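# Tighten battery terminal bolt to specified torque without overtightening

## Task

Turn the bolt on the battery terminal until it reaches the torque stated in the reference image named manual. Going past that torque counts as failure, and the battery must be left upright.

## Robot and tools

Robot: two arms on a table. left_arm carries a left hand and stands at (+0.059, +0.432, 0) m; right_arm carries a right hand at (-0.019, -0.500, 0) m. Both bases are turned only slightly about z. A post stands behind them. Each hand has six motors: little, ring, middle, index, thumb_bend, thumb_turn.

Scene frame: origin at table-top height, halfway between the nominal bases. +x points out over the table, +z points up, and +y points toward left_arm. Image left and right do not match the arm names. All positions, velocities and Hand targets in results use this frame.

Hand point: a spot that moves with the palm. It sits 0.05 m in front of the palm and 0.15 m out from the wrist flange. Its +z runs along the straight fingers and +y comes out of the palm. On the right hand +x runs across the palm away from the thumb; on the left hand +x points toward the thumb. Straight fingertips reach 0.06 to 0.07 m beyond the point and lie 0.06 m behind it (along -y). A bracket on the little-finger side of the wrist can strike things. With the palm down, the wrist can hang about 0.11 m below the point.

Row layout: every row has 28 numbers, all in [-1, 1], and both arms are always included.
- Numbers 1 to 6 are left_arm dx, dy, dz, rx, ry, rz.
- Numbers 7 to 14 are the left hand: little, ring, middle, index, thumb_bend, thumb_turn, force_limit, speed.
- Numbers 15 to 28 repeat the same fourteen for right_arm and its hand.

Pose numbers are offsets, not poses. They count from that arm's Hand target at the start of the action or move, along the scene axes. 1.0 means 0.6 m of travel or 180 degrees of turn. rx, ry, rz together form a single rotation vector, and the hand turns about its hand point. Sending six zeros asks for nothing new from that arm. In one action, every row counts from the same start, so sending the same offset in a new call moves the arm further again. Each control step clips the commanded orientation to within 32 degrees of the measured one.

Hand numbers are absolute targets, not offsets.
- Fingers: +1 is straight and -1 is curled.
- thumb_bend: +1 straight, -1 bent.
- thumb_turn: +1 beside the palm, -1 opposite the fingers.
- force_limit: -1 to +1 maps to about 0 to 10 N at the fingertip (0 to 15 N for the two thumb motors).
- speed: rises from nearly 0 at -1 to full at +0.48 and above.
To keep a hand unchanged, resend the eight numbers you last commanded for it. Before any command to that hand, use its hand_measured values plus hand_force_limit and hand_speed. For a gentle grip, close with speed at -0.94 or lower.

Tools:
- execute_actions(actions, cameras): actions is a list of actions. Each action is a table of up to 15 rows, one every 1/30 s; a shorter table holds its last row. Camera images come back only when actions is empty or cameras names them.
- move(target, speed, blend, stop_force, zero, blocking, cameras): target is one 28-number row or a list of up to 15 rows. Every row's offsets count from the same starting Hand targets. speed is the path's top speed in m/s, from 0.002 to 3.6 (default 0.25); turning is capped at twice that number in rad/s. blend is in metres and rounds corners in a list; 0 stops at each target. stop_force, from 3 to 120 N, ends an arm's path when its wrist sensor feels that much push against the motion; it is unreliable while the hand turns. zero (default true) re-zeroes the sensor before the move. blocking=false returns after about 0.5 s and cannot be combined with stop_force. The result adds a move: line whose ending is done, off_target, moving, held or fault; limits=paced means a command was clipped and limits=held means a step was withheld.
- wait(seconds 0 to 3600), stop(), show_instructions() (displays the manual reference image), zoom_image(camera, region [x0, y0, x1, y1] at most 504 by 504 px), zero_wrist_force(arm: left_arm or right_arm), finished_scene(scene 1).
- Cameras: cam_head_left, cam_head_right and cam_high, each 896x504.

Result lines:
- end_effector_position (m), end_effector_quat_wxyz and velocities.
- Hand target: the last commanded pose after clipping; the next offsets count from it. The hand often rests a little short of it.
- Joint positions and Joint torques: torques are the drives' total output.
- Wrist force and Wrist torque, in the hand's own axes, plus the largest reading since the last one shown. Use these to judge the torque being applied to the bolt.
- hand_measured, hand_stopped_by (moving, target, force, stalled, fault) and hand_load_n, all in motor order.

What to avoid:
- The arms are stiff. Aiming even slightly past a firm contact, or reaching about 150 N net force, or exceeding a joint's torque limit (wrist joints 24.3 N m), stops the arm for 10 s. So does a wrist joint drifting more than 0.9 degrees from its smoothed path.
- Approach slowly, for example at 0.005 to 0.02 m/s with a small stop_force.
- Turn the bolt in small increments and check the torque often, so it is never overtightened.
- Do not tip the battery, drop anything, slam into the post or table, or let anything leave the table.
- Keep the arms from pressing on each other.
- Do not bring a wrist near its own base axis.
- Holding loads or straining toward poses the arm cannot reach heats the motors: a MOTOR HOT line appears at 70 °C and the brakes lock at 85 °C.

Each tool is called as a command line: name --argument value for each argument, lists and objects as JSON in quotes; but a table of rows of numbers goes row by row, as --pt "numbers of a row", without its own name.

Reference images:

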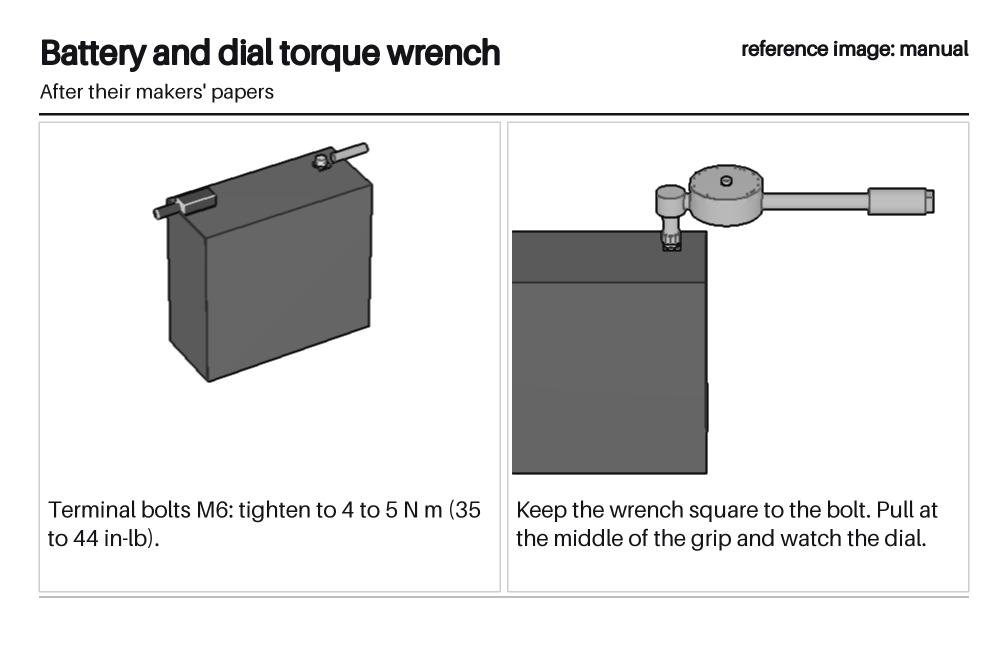

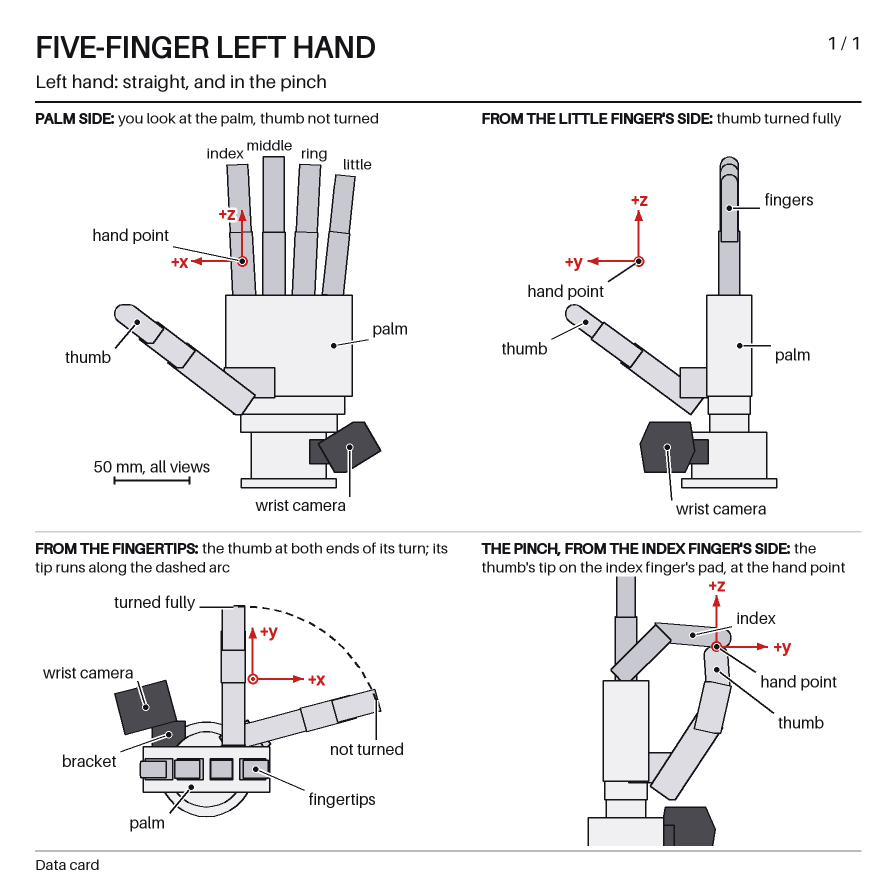

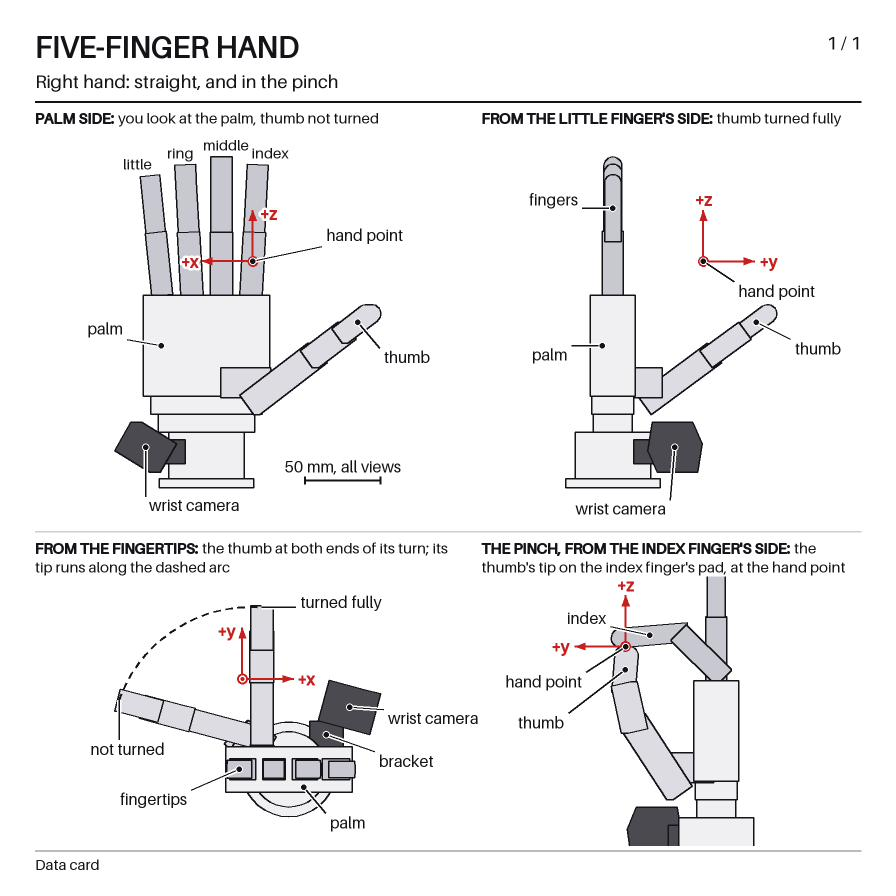

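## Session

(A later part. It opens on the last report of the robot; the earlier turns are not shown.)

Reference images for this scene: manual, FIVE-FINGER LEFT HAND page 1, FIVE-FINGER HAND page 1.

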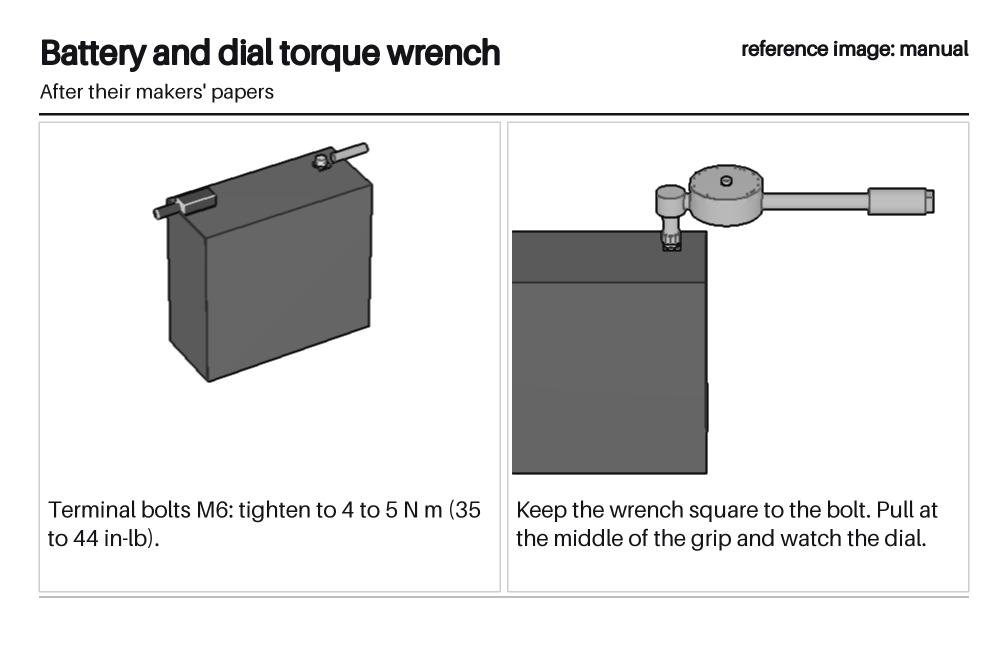

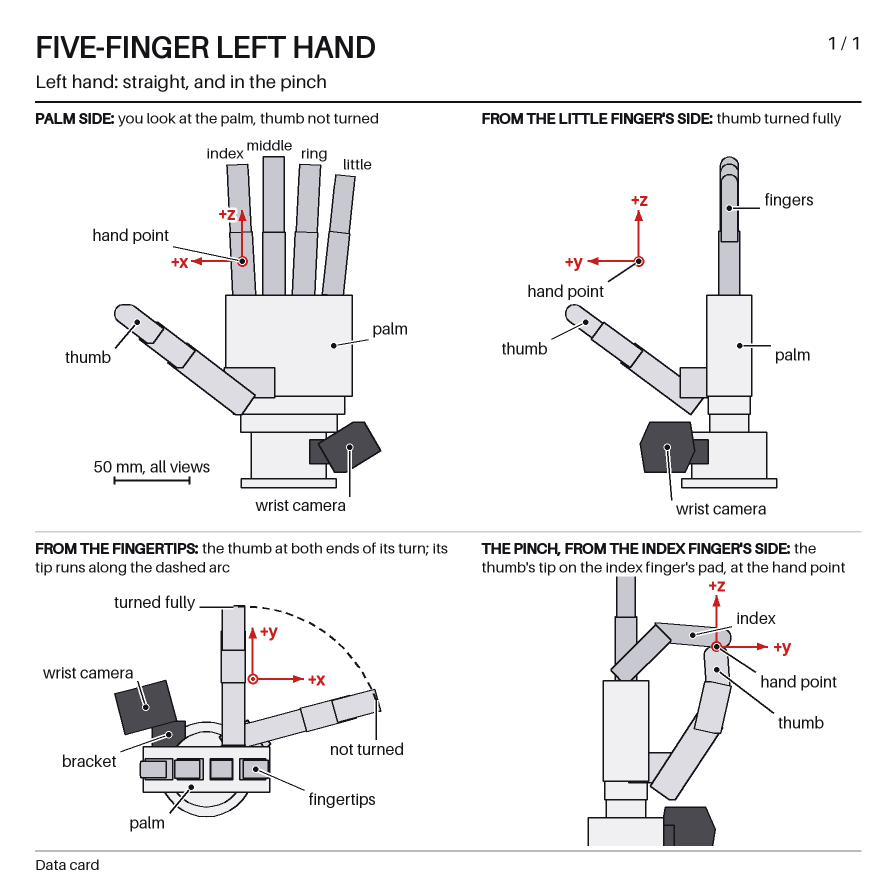

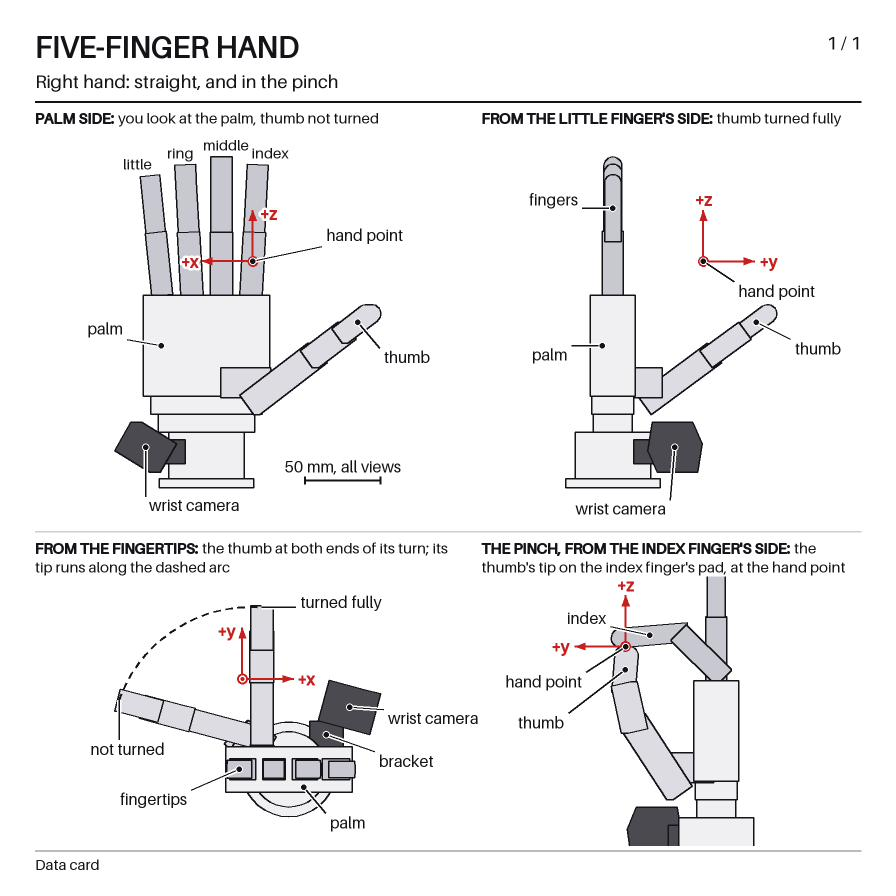

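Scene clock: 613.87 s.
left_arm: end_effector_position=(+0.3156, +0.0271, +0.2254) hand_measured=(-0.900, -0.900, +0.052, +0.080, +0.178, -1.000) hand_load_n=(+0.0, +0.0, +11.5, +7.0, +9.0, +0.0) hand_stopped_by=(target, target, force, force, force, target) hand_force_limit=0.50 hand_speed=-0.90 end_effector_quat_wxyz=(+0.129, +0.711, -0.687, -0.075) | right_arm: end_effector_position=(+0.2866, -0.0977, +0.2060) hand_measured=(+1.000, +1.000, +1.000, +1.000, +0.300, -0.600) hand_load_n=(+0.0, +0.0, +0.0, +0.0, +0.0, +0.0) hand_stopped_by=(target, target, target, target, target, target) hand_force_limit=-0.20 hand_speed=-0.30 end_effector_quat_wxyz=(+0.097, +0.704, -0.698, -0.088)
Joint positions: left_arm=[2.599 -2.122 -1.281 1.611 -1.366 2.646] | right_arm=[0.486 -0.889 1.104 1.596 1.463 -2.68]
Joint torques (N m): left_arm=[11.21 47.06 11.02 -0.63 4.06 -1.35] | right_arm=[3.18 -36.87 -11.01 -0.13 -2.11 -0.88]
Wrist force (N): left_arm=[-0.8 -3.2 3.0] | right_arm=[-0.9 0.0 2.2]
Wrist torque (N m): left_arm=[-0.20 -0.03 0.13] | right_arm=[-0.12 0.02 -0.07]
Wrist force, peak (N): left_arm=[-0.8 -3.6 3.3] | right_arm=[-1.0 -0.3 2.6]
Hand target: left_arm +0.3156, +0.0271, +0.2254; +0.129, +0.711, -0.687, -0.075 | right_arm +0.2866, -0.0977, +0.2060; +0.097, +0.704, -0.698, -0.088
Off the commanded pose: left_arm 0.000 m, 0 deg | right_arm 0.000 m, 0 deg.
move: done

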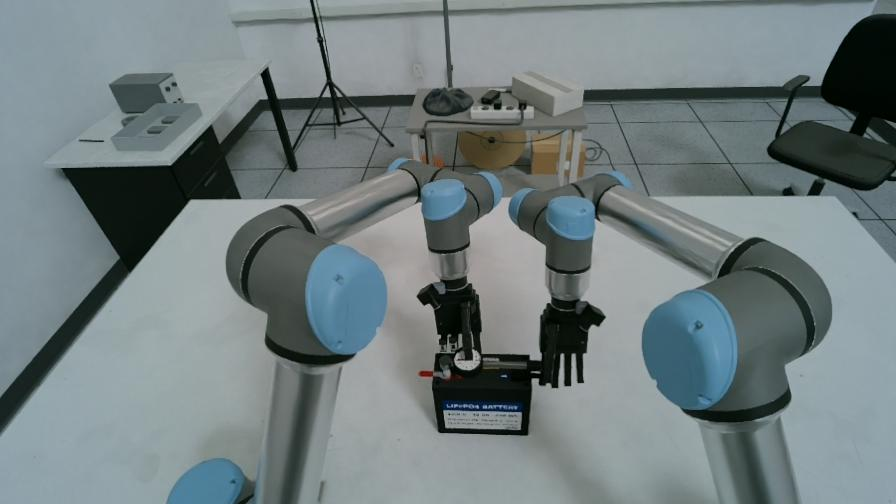

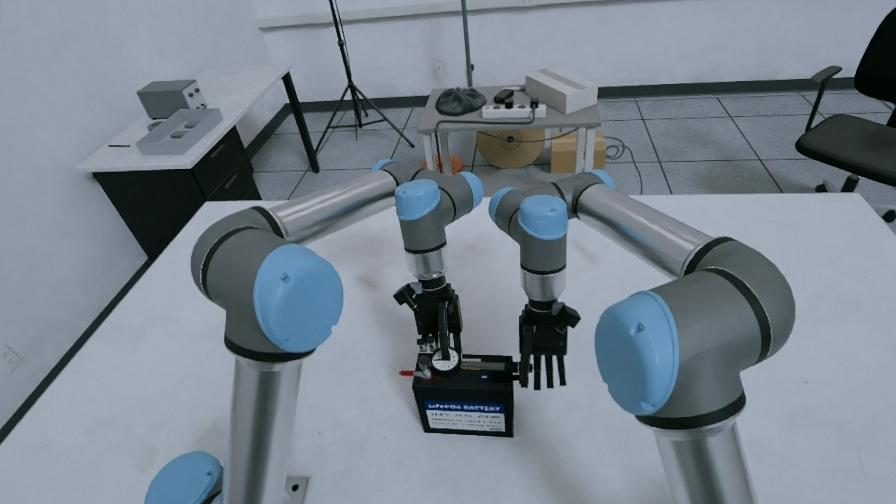

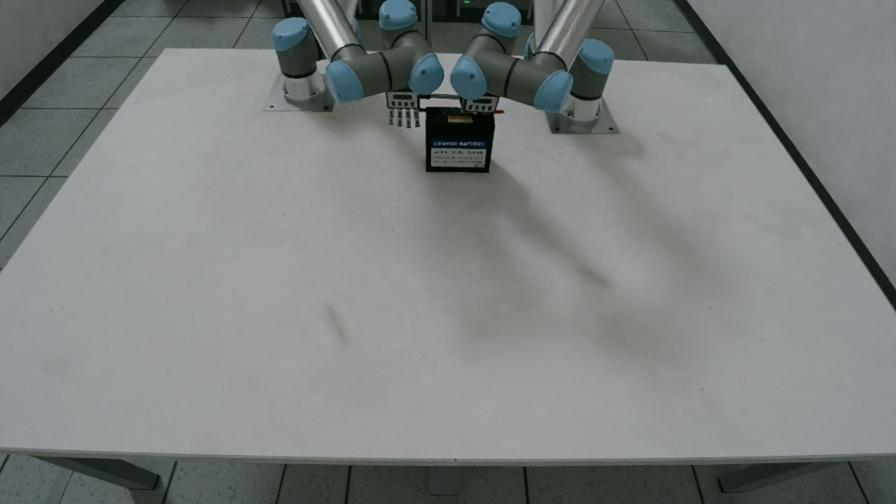

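move --target '[0,0,0,0,0,0,-0.9,-0.9,-0.5,-0.5,-0.1,-1,0.5,-0.9,-0.003,0,0,0,0,0,1,1,1,1,-0.7,-0.6,-0.2,-0.6]' --speed 0.02 --cameras '["cam_head_left","cam_head_right","cam_high"]'

zoom_image --camera "cam_head_left" --region '[438, 355, 463, 380]'

zoom_image --camera "cam_head_left" --region '[480, 310, 600, 400]'

Scene clock: 615.97 s.
left_arm: end_effector_position=(+0.3156, +0.0271, +0.2254) hand_measured=(-0.900, -0.900, +0.052, +0.080, +0.178, -1.000) hand_load_n=(+0.0, +0.0, +10.5, +8.5, +10.5, +0.0) hand_stopped_by=(target, target, force, force, force, target) hand_force_limit=0.50 hand_speed=-0.90 end_effector_quat_wxyz=(+0.129, +0.711, -0.687, -0.075) | right_arm: end_effector_position=(+0.2848, -0.0977, +0.2060) hand_measured=(+1.000, +1.000, +1.000, +1.000, -0.510, -0.600) hand_load_n=(+0.0, +0.0, +0.0, +0.0, +6.5, +0.5) hand_stopped_by=(target, target, target, target, force, target) hand_force_limit=-0.20 hand_speed=-0.60 end_effector_quat_wxyz=(+0.097, +0.704, -0.698, -0.088)
Joint positions: left_arm=[2.599 -2.122 -1.281 1.611 -1.366 2.646] | right_arm=[0.487 -0.893 1.11 1.593 1.462 -2.678]
Joint torques (N m): left_arm=[10.41 47.05 11.24 -2.68 2.89 -0.69] | right_arm=[8.34 -57.65 -10.75 0.52 -0.17 1.27]
Wrist force (N): left_arm=[3.1 -4.3 3.9] | right_arm=[-4.1 0.4 2.6]
Wrist torque (N m): left_arm=[-0.28 -0.12 0.11] | right_arm=[-0.16 0.13 -0.16]
Wrist force, peak (N): left_arm=[3.1 -4.3 3.9] | right_arm=[-4.3 0.6 2.7]
Hand target: left_arm +0.3156, +0.0271, +0.2254; +0.129, +0.711, -0.687, -0.075 | right_arm +0.2848, -0.0977, +0.2060; +0.097, +0.704, -0.698, -0.088
Off the commanded pose: left_arm 0.000 m, 0 deg | right_arm 0.000 m, 0 deg.
move: done

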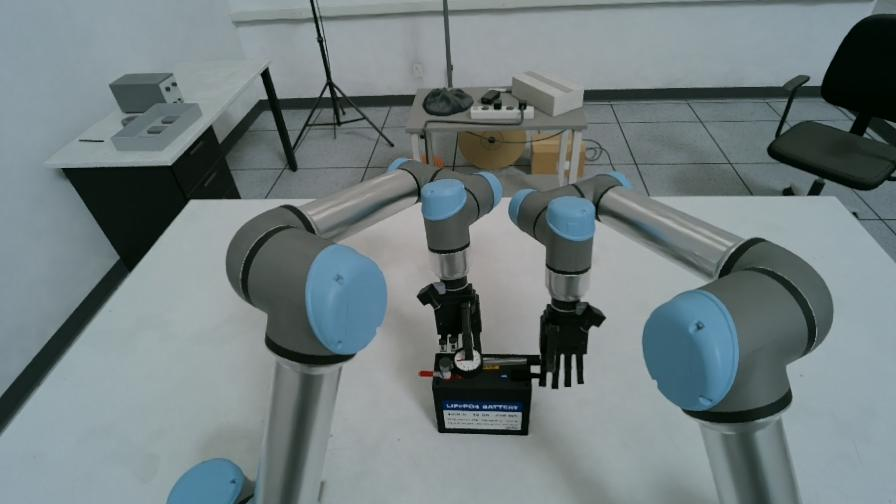

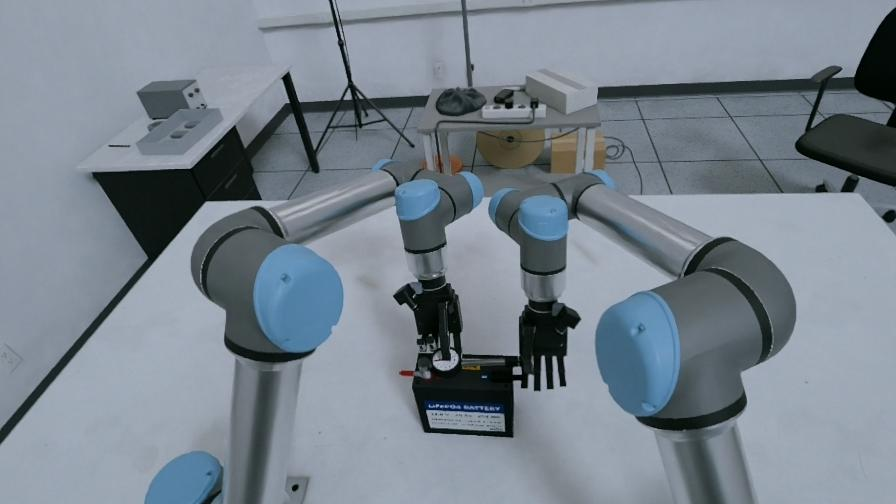

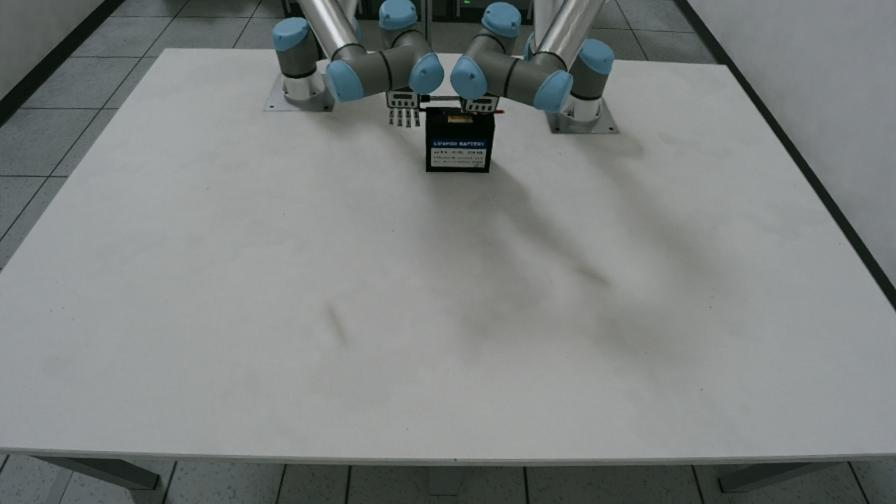

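Scaled by 20.160 from the camera's image (finer frame: 1280x720).

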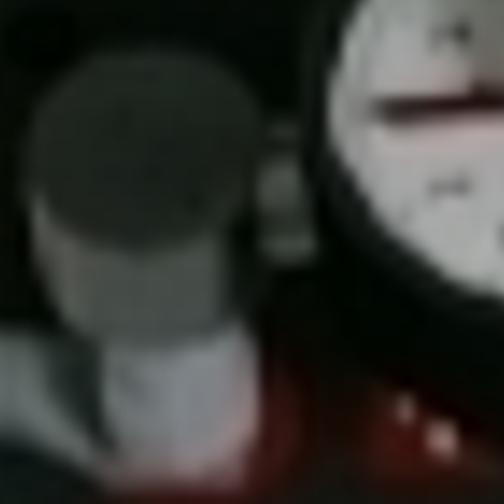

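Scaled by 4.200 from the camera's image (finer frame: 1280x720).

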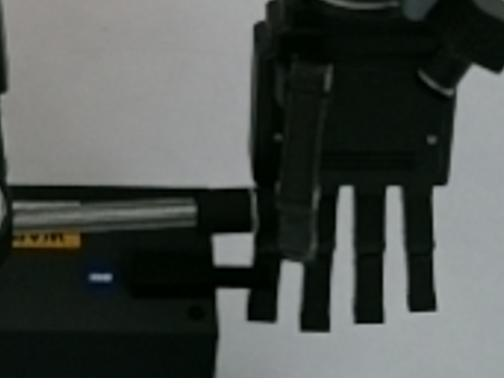

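move --target '[0,0,0,0,0,0,-0.9,-0.9,-0.5,-0.5,-0.1,-1,0.5,-0.9,-0.0133,0.0015,0,0,0,0,1,1,1,1,-0.7,-0.6,-0.2,-0.6]' --speed 0.01 --cameras '["cam_head_left","cam_head_right","cam_high"]'

zoom_image --camera "cam_head_left" --region '[438, 355, 463, 380]'

zoom_image --camera "cam_head_left" --region '[430, 330, 570, 400]'

Scene clock: 617.83 s.
left_arm: end_effector_position=(+0.3156, +0.0271, +0.2254) hand_measured=(-0.900, -0.900, +0.052, +0.080, +0.178, -1.000) hand_load_n=(+0.5, +0.0, +11.0, +8.5, +9.5, +0.0) hand_stopped_by=(target, target, force, force, force, target) hand_force_limit=0.50 hand_speed=-0.90 end_effector_quat_wxyz=(+0.129, +0.711, -0.687, -0.075) | right_arm: end_effector_position=(+0.2769, -0.0968, +0.2060) hand_measured=(+1.000, +1.000, +1.000, +1.000, -0.510, -0.600) hand_load_n=(+0.0, +0.0, +0.0, +0.0, +6.0, +0.0) hand_stopped_by=(target, target, target, target, force, target) hand_force_limit=-0.20 hand_speed=-0.60 end_effector_quat_wxyz=(+0.097, +0.704, -0.698, -0.088)
Joint positions: left_arm=[2.599 -2.122 -1.281 1.611 -1.366 2.646] | right_arm=[0.495 -0.907 1.133 1.583 1.46 -2.67]
Joint torques (N m): left_arm=[9.67 46.89 13.45 -5.63 0.42 0.71] | right_arm=[10.06 -56.93 -9.54 -0.22 -2.68 1.46]
Wrist force (N): left_arm=[-3.0 -2.2 4.4] | right_arm=[1.1 -1.5 1.6]
Wrist torque (N m): left_arm=[-0.20 -0.03 0.16] | right_arm=[-0.20 -0.09 0.04]
Wrist force, peak (N): left_arm=[2.9 -4.4 3.8] | right_arm=[-4.2 1.0 2.2]
Hand target: left_arm +0.3156, +0.0271, +0.2254; +0.129, +0.711, -0.687, -0.075 | right_arm +0.2768, -0.0968, +0.2060; +0.097, +0.704, -0.698, -0.088
Off the commanded pose: left_arm 0.000 m, 0 deg | right_arm 0.000 m, 0 deg.
move: done

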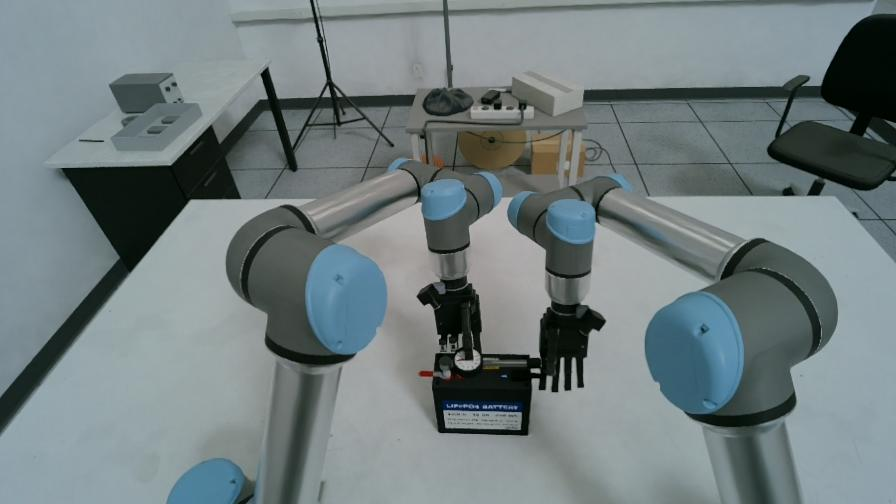

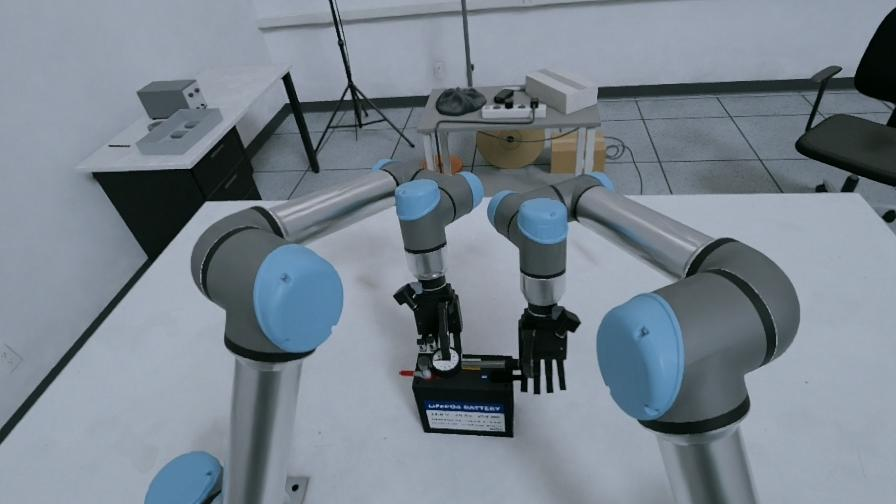

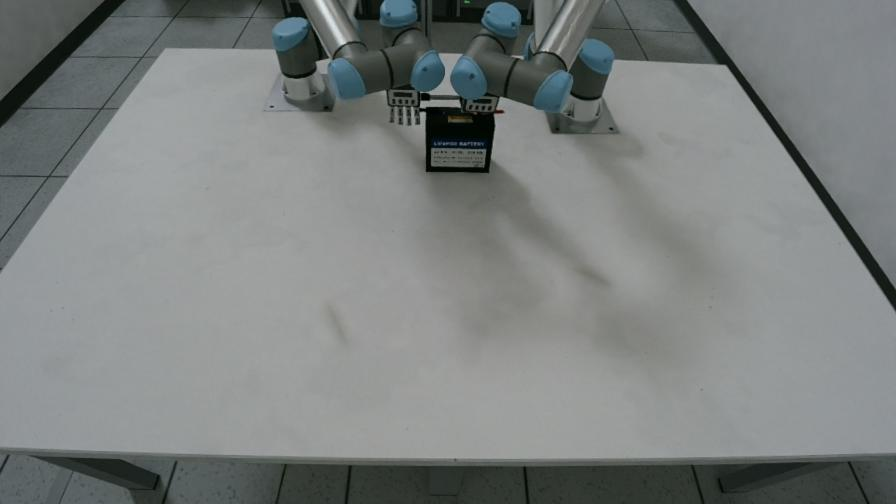

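Scaled by 20.160 from the camera's image (finer frame: 1280x720).

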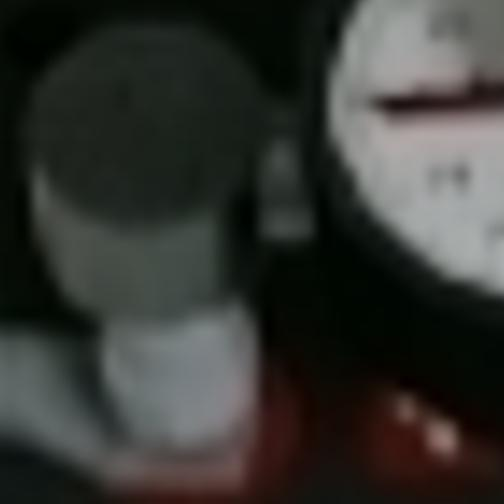

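Scaled by 3.600 from the camera's image (finer frame: 1280x720).

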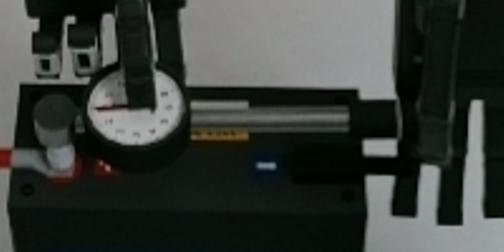

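move --target '[0,0,-0.0033,0,0,0,-0.9,-0.9,-0.5,-0.5,-0.1,-1,0.5,-0.9,0.0033,-0.001,-0.0033,0,0,0,1,1,1,1,-0.7,-0.6,-0.2,-0.6]' --speed 0.01 --cameras '["cam_head_left","cam_head_right","cam_high"]'

zoom_image --camera "cam_head_left" --region '[438, 355, 463, 380]'

zoom_image --camera "cam_head_right" --region '[418, 355, 443, 380]'

zoom_image --camera "cam_head_left" --region '[430, 330, 570, 400]'

Scene clock: 618.87 s.
left_arm: end_effector_position=(+0.3156, +0.0271, +0.2236) hand_measured=(-0.900, -0.900, +0.052, +0.080, +0.178, -1.000) hand_load_n=(+0.0, +0.0, +8.0, +5.5, +12.5, +1.0) hand_stopped_by=(target, target, force, force, force, target) hand_force_limit=0.50 hand_speed=-0.90 end_effector_quat_wxyz=(+0.129, +0.711, -0.687, -0.075) | right_arm: end_effector_position=(+0.2786, -0.0973, +0.2042) hand_measured=(+1.000, +1.000, +1.000, +1.000, -0.510, -0.600) hand_load_n=(+0.0, +0.0, +0.0, +0.0, +6.0, +0.0) hand_stopped_by=(target, target, target, target, force, target) hand_force_limit=-0.20 hand_speed=-0.60 end_effector_quat_wxyz=(+0.097, +0.704, -0.698, -0.088)
Joint positions: left_arm=[2.599 -2.123 -1.284 1.615 -1.366 2.646] | right_arm=[0.493 -0.903 1.132 1.581 1.461 -2.672]
Joint torques (N m): left_arm=[8.71 26.82 8.69 0.87 -0.98 0.85] | right_arm=[-8.11 -35.65 -24.34 0.66 1.89 -1.51]
Wrist force (N): left_arm=[3.5 -0.1 -6.0] | right_arm=[-3.4 -0.3 4.7]
Wrist torque (N m): left_arm=[0.11 -0.21 0.06] | right_arm=[-0.24 0.09 -0.04]
Wrist force, peak (N): left_arm=[3.5 -0.1 -6.0] | right_arm=[-3.5 -0.5 4.7]
Hand target: left_arm +0.3156, +0.0271, +0.2234; +0.129, +0.711, -0.687, -0.075 | right_arm +0.2788, -0.0974, +0.2040; +0.097, +0.704, -0.698, -0.088
Off the commanded pose: left_arm 0.000 m, 0 deg | right_arm 0.000 m, 0 deg.
move: done

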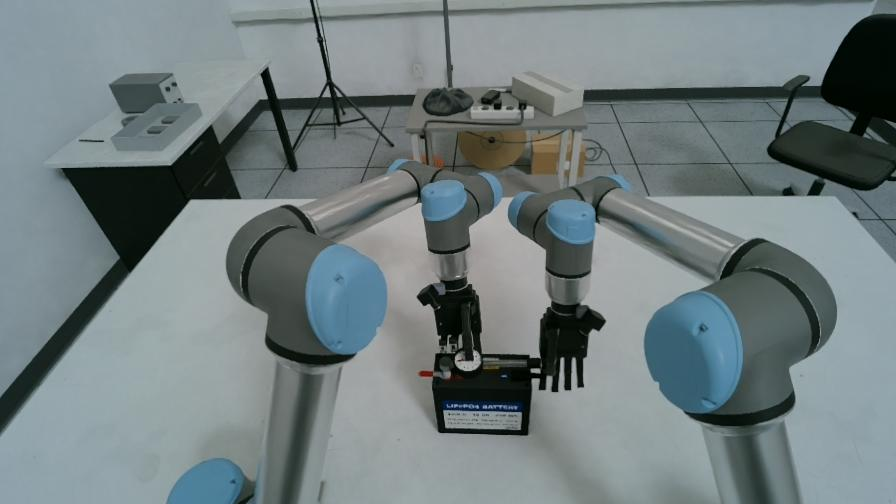

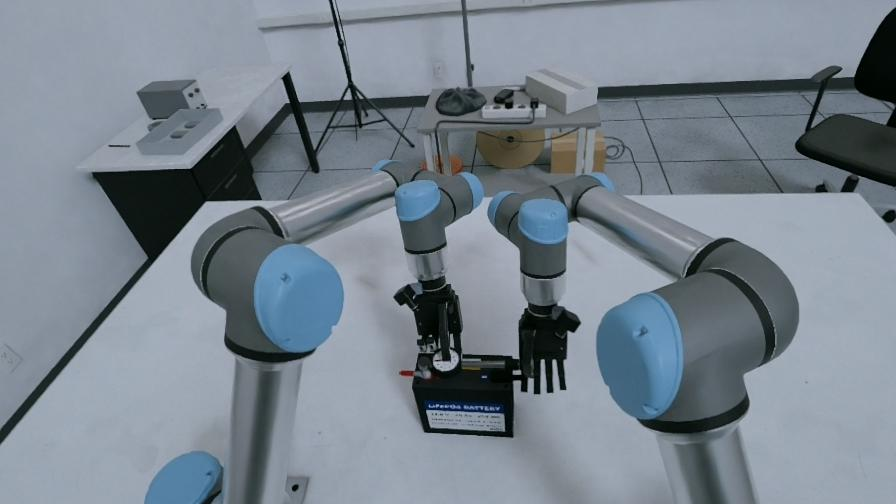

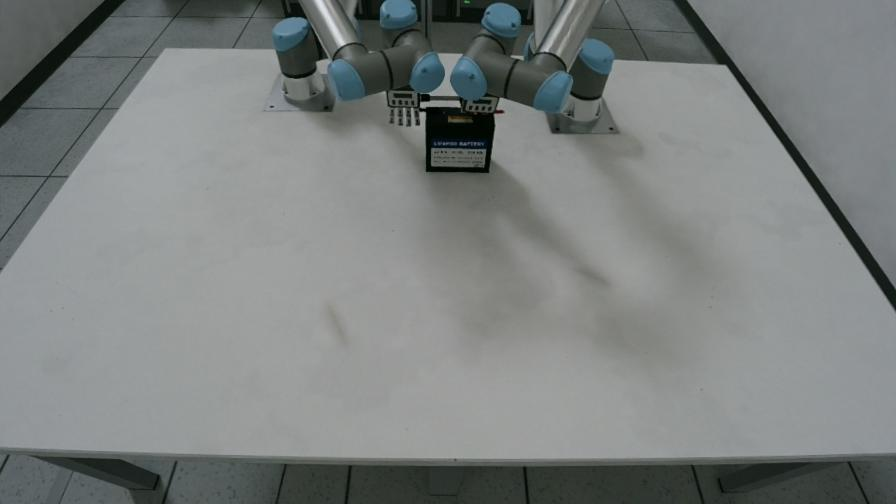

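Scaled by 20.160 from the camera's image (finer frame: 1280x720).

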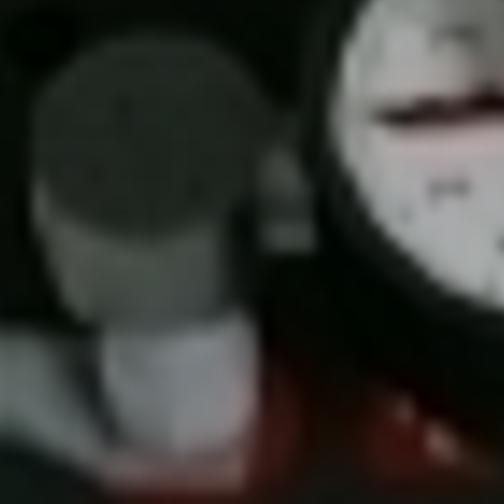

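Scaled by 20.160 from the camera's image (finer frame: 1280x720).

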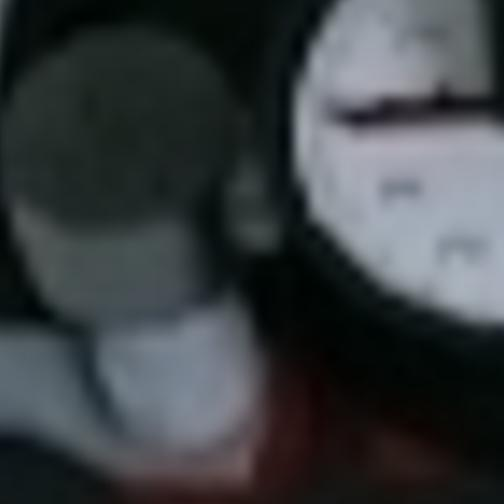

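Scaled by 3.600 from the camera's image (finer frame: 1280x720).

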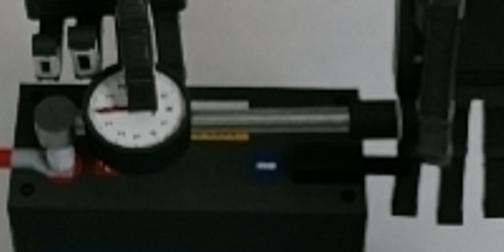

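zoom_image --camera "cam_head_left" --region '[438, 365, 456, 383]'

zoom_image --camera "cam_head_right" --region '[418, 365, 436, 383]'

Scaled by 28.000 from the camera's image (finer frame: 1280x720).

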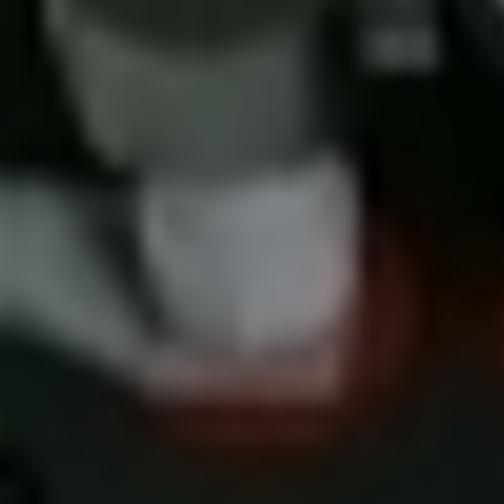

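Scaled by 28.000 from the camera's image (finer frame: 1280x720).

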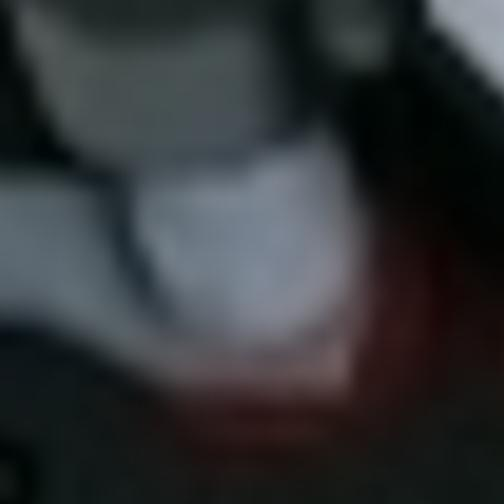

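move --target '[-0.0032,0.0001,0,0,0,-0.0111,-0.9,-0.9,-0.5,-0.5,-0.1,-1,0.5,-0.9,-0.0102,0.0027,0,0,0,-0.0111,1,1,1,1,-0.7,-0.6,-0.2,-0.6]' --speed 0.01 --cameras '["cam_head_left","cam_head_right"]'

zoom_image --camera "cam_head_left" --region '[438, 355, 463, 380]'

zoom_image --camera "cam_head_left" --region '[450, 340, 490, 380]'

Scene clock: 621.73 s.
left_arm: end_effector_position=(+0.3137, +0.0272, +0.2234) hand_measured=(-0.900, -0.900, +0.052, +0.080, +0.178, -1.000) hand_load_n=(+0.0, +0.0, +7.5, +4.5, +13.0, +1.5) hand_stopped_by=(target, target, force, force, force, target) hand_force_limit=0.50 hand_speed=-0.90 end_effector_quat_wxyz=(+0.128, +0.699, -0.699, -0.078) | right_arm: end_effector_position=(+0.2727, -0.0958, +0.2040) hand_measured=(+1.000, +1.000, +1.000, +1.000, -0.510, -0.600) hand_load_n=(+0.0, +0.0, +0.0, +0.5, +5.5, +0.0) hand_stopped_by=(target, target, target, target, force, target) hand_force_limit=-0.20 hand_speed=-0.60 end_effector_quat_wxyz=(+0.095, +0.692, -0.710, -0.089)
Joint positions: left_arm=[2.591 -2.131 -1.274 1.608 -1.372 2.673] | right_arm=[0.495 -0.921 1.161 1.565 1.452 -2.637]
Joint torques (N m): left_arm=[-8.73 26.13 24.29 -4.33 -3.29 1.71] | right_arm=[11.38 -58.28 -8.52 1.28 -2.58 1.45]
Wrist force (N): left_arm=[2.8 -1.2 -7.3] | right_arm=[-1.2 -6.2 3.2]
Wrist torque (N m): left_arm=[-0.05 -0.22 -0.06] | right_arm=[-0.28 0.01 -0.09]
Wrist force, peak (N): left_arm=[4.1 2.4 -8.3] | right_arm=[-4.6 -7.4 3.3]
Hand target: left_arm +0.3137, +0.0272, +0.2234; +0.128, +0.699, -0.699, -0.078 | right_arm +0.2727, -0.0958, +0.2040; +0.095, +0.692, -0.710, -0.089
Off the commanded pose: left_arm 0.000 m, 0 deg | right_arm 0.000 m, 0 deg.
move: done

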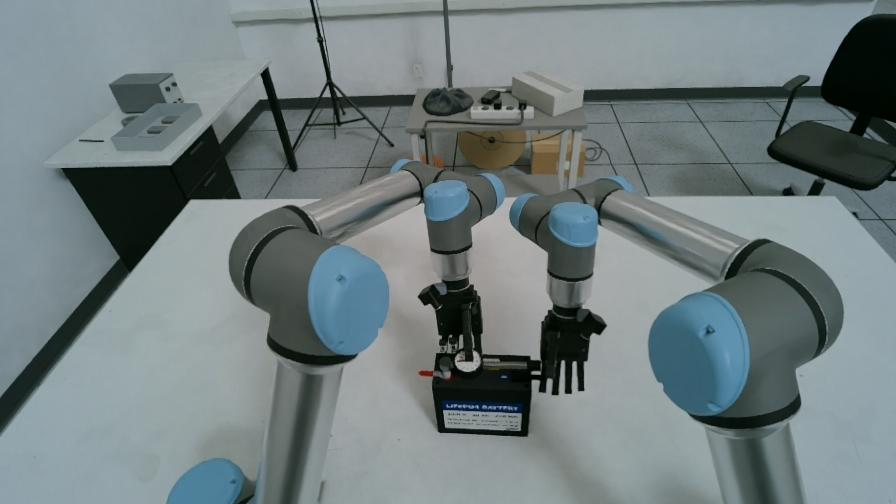

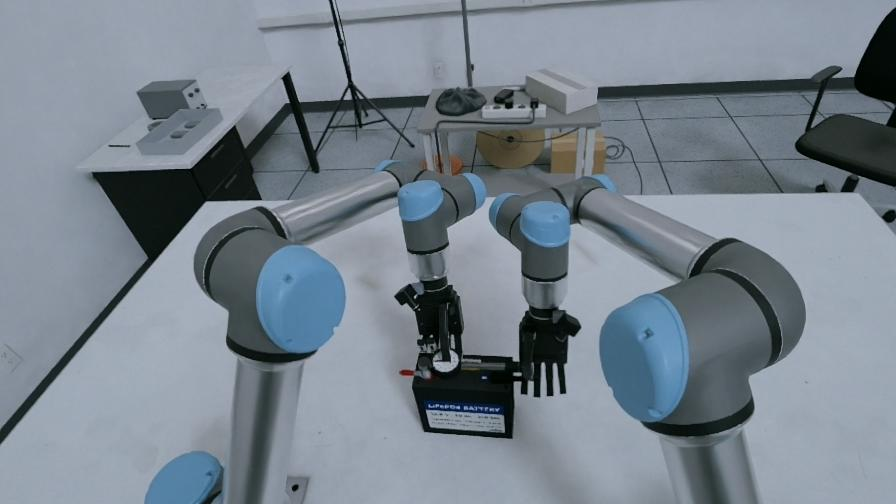

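Scaled by 20.160 from the camera's image (finer frame: 1280x720).

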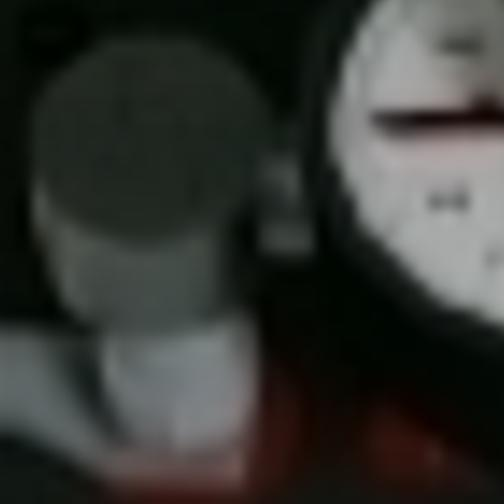

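Scaled by 12.600 from the camera's image (finer frame: 1280x720).

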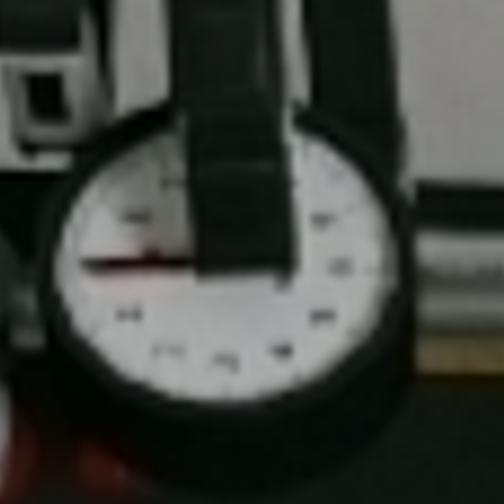

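move --pt "0 0 0.006 0 0 0 -0.9 -0.9 -0.5 -0.5 -0.1 -1 0.5 -0.9 0 0 0.006 0 0 0 1 1 1 1 -0.7 -0.6 -0.2 -0.6" --pt "0.0040 -0.0001 0.006 0 0 0.0139 -0.9 -0.9 -0.5 -0.5 -0.1 -1 0.5 -0.9 0.0127 -0.0034 0.006 0 0 0.0139 1 1 1 1 -0.7 -0.6 -0.2 -0.6" --speed 0.02 --cameras '["cam_head_left","cam_head_right"]'

zoom_image --camera "cam_head_left" --region '[430, 330, 570, 400]'

Scene clock: 625.67 s.
left_arm: end_effector_position=(+0.3161, +0.0271, +0.2270) hand_measured=(-0.900, -0.900, +0.052, +0.080, +0.178, -1.000) hand_load_n=(+0.0, +0.0, +11.0, +8.5, +9.0, +0.5) hand_stopped_by=(target, target, force, force, force, target) hand_force_limit=0.50 hand_speed=-0.90 end_effector_quat_wxyz=(+0.129, +0.714, -0.684, -0.075) | right_arm: end_effector_position=(+0.2802, -0.0978, +0.2076) hand_measured=(+1.000, +1.000, +1.000, +1.000, -0.510, -0.600) hand_load_n=(-0.5, +0.0, +0.0, +0.0, +6.0, +0.0) hand_stopped_by=(target, target, target, target, force, target) hand_force_limit=-0.20 hand_speed=-0.60 end_effector_quat_wxyz=(+0.097, +0.707, -0.695, -0.087)
Joint positions: left_arm=[2.601 -2.119 -1.28 1.61 -1.365 2.64] | right_arm=[0.492 -0.901 1.119 1.592 1.463 -2.681]
Joint torques (N m): left_arm=[12.59 47.41 10.73 -1.14 3.27 -1.21] | right_arm=[-8.48 -35.58 -22.52 5.16 2.3 -1.51]
Wrist force (N): left_arm=[3.5 -2.9 3.9] | right_arm=[-5.0 0.1 1.7]
Wrist torque (N m): left_arm=[-0.27 -0.12 0.19] | right_arm=[-0.09 0.20 -0.09]
Wrist force, peak (N): left_arm=[2.8 -1.0 -8.0] | right_arm=[-1.9 -5.2 7.8]
Hand target: left_arm +0.3161, +0.0271, +0.2270; +0.129, +0.714, -0.684, -0.075 | right_arm +0.2803, -0.0978, +0.2076; +0.097, +0.707, -0.695, -0.087
Off the commanded pose: left_arm 0.000 m, 0 deg | right_arm 0.000 m, 0 deg.
move: done

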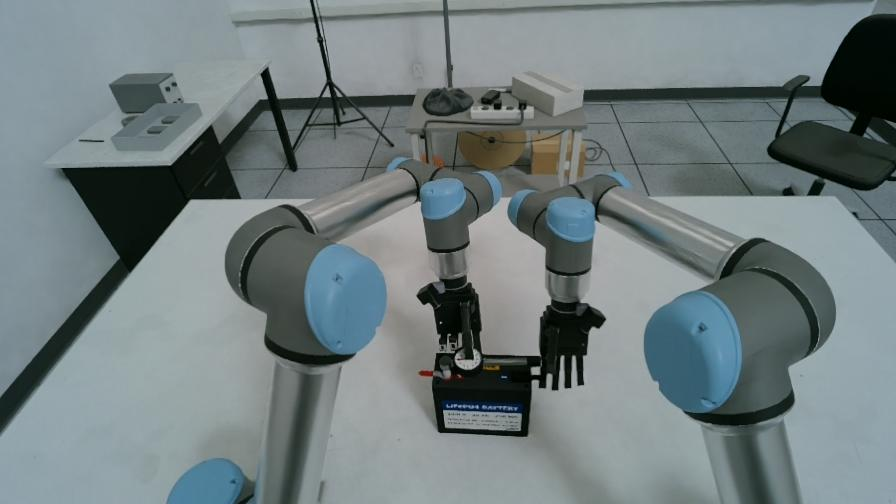

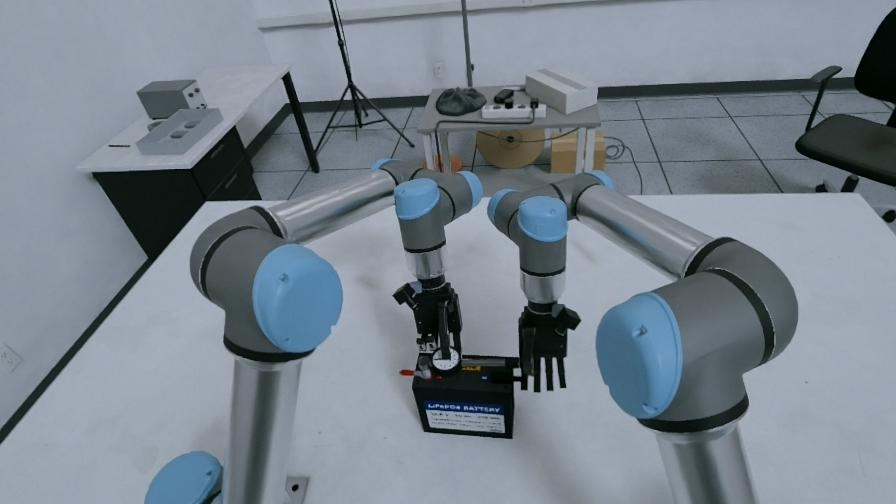

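Scaled by 3.600 from the camera's image (finer frame: 1280x720).

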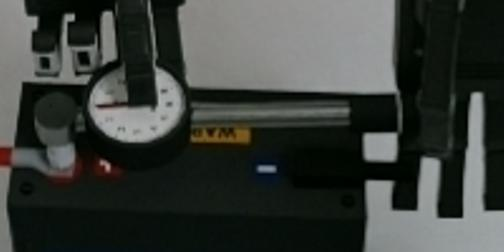

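zoom_image --camera "cam_head_left" --region '[425, 345, 545, 445]'

Scaled by 4.200 from the camera's image (finer frame: 1280x720).

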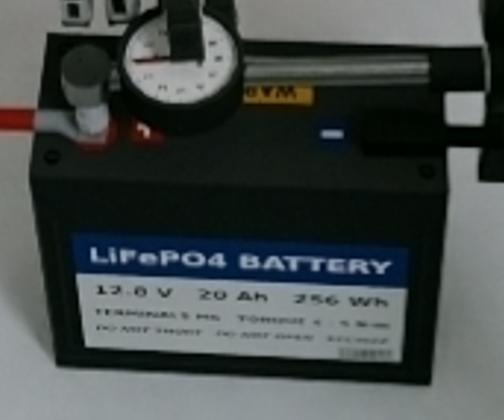

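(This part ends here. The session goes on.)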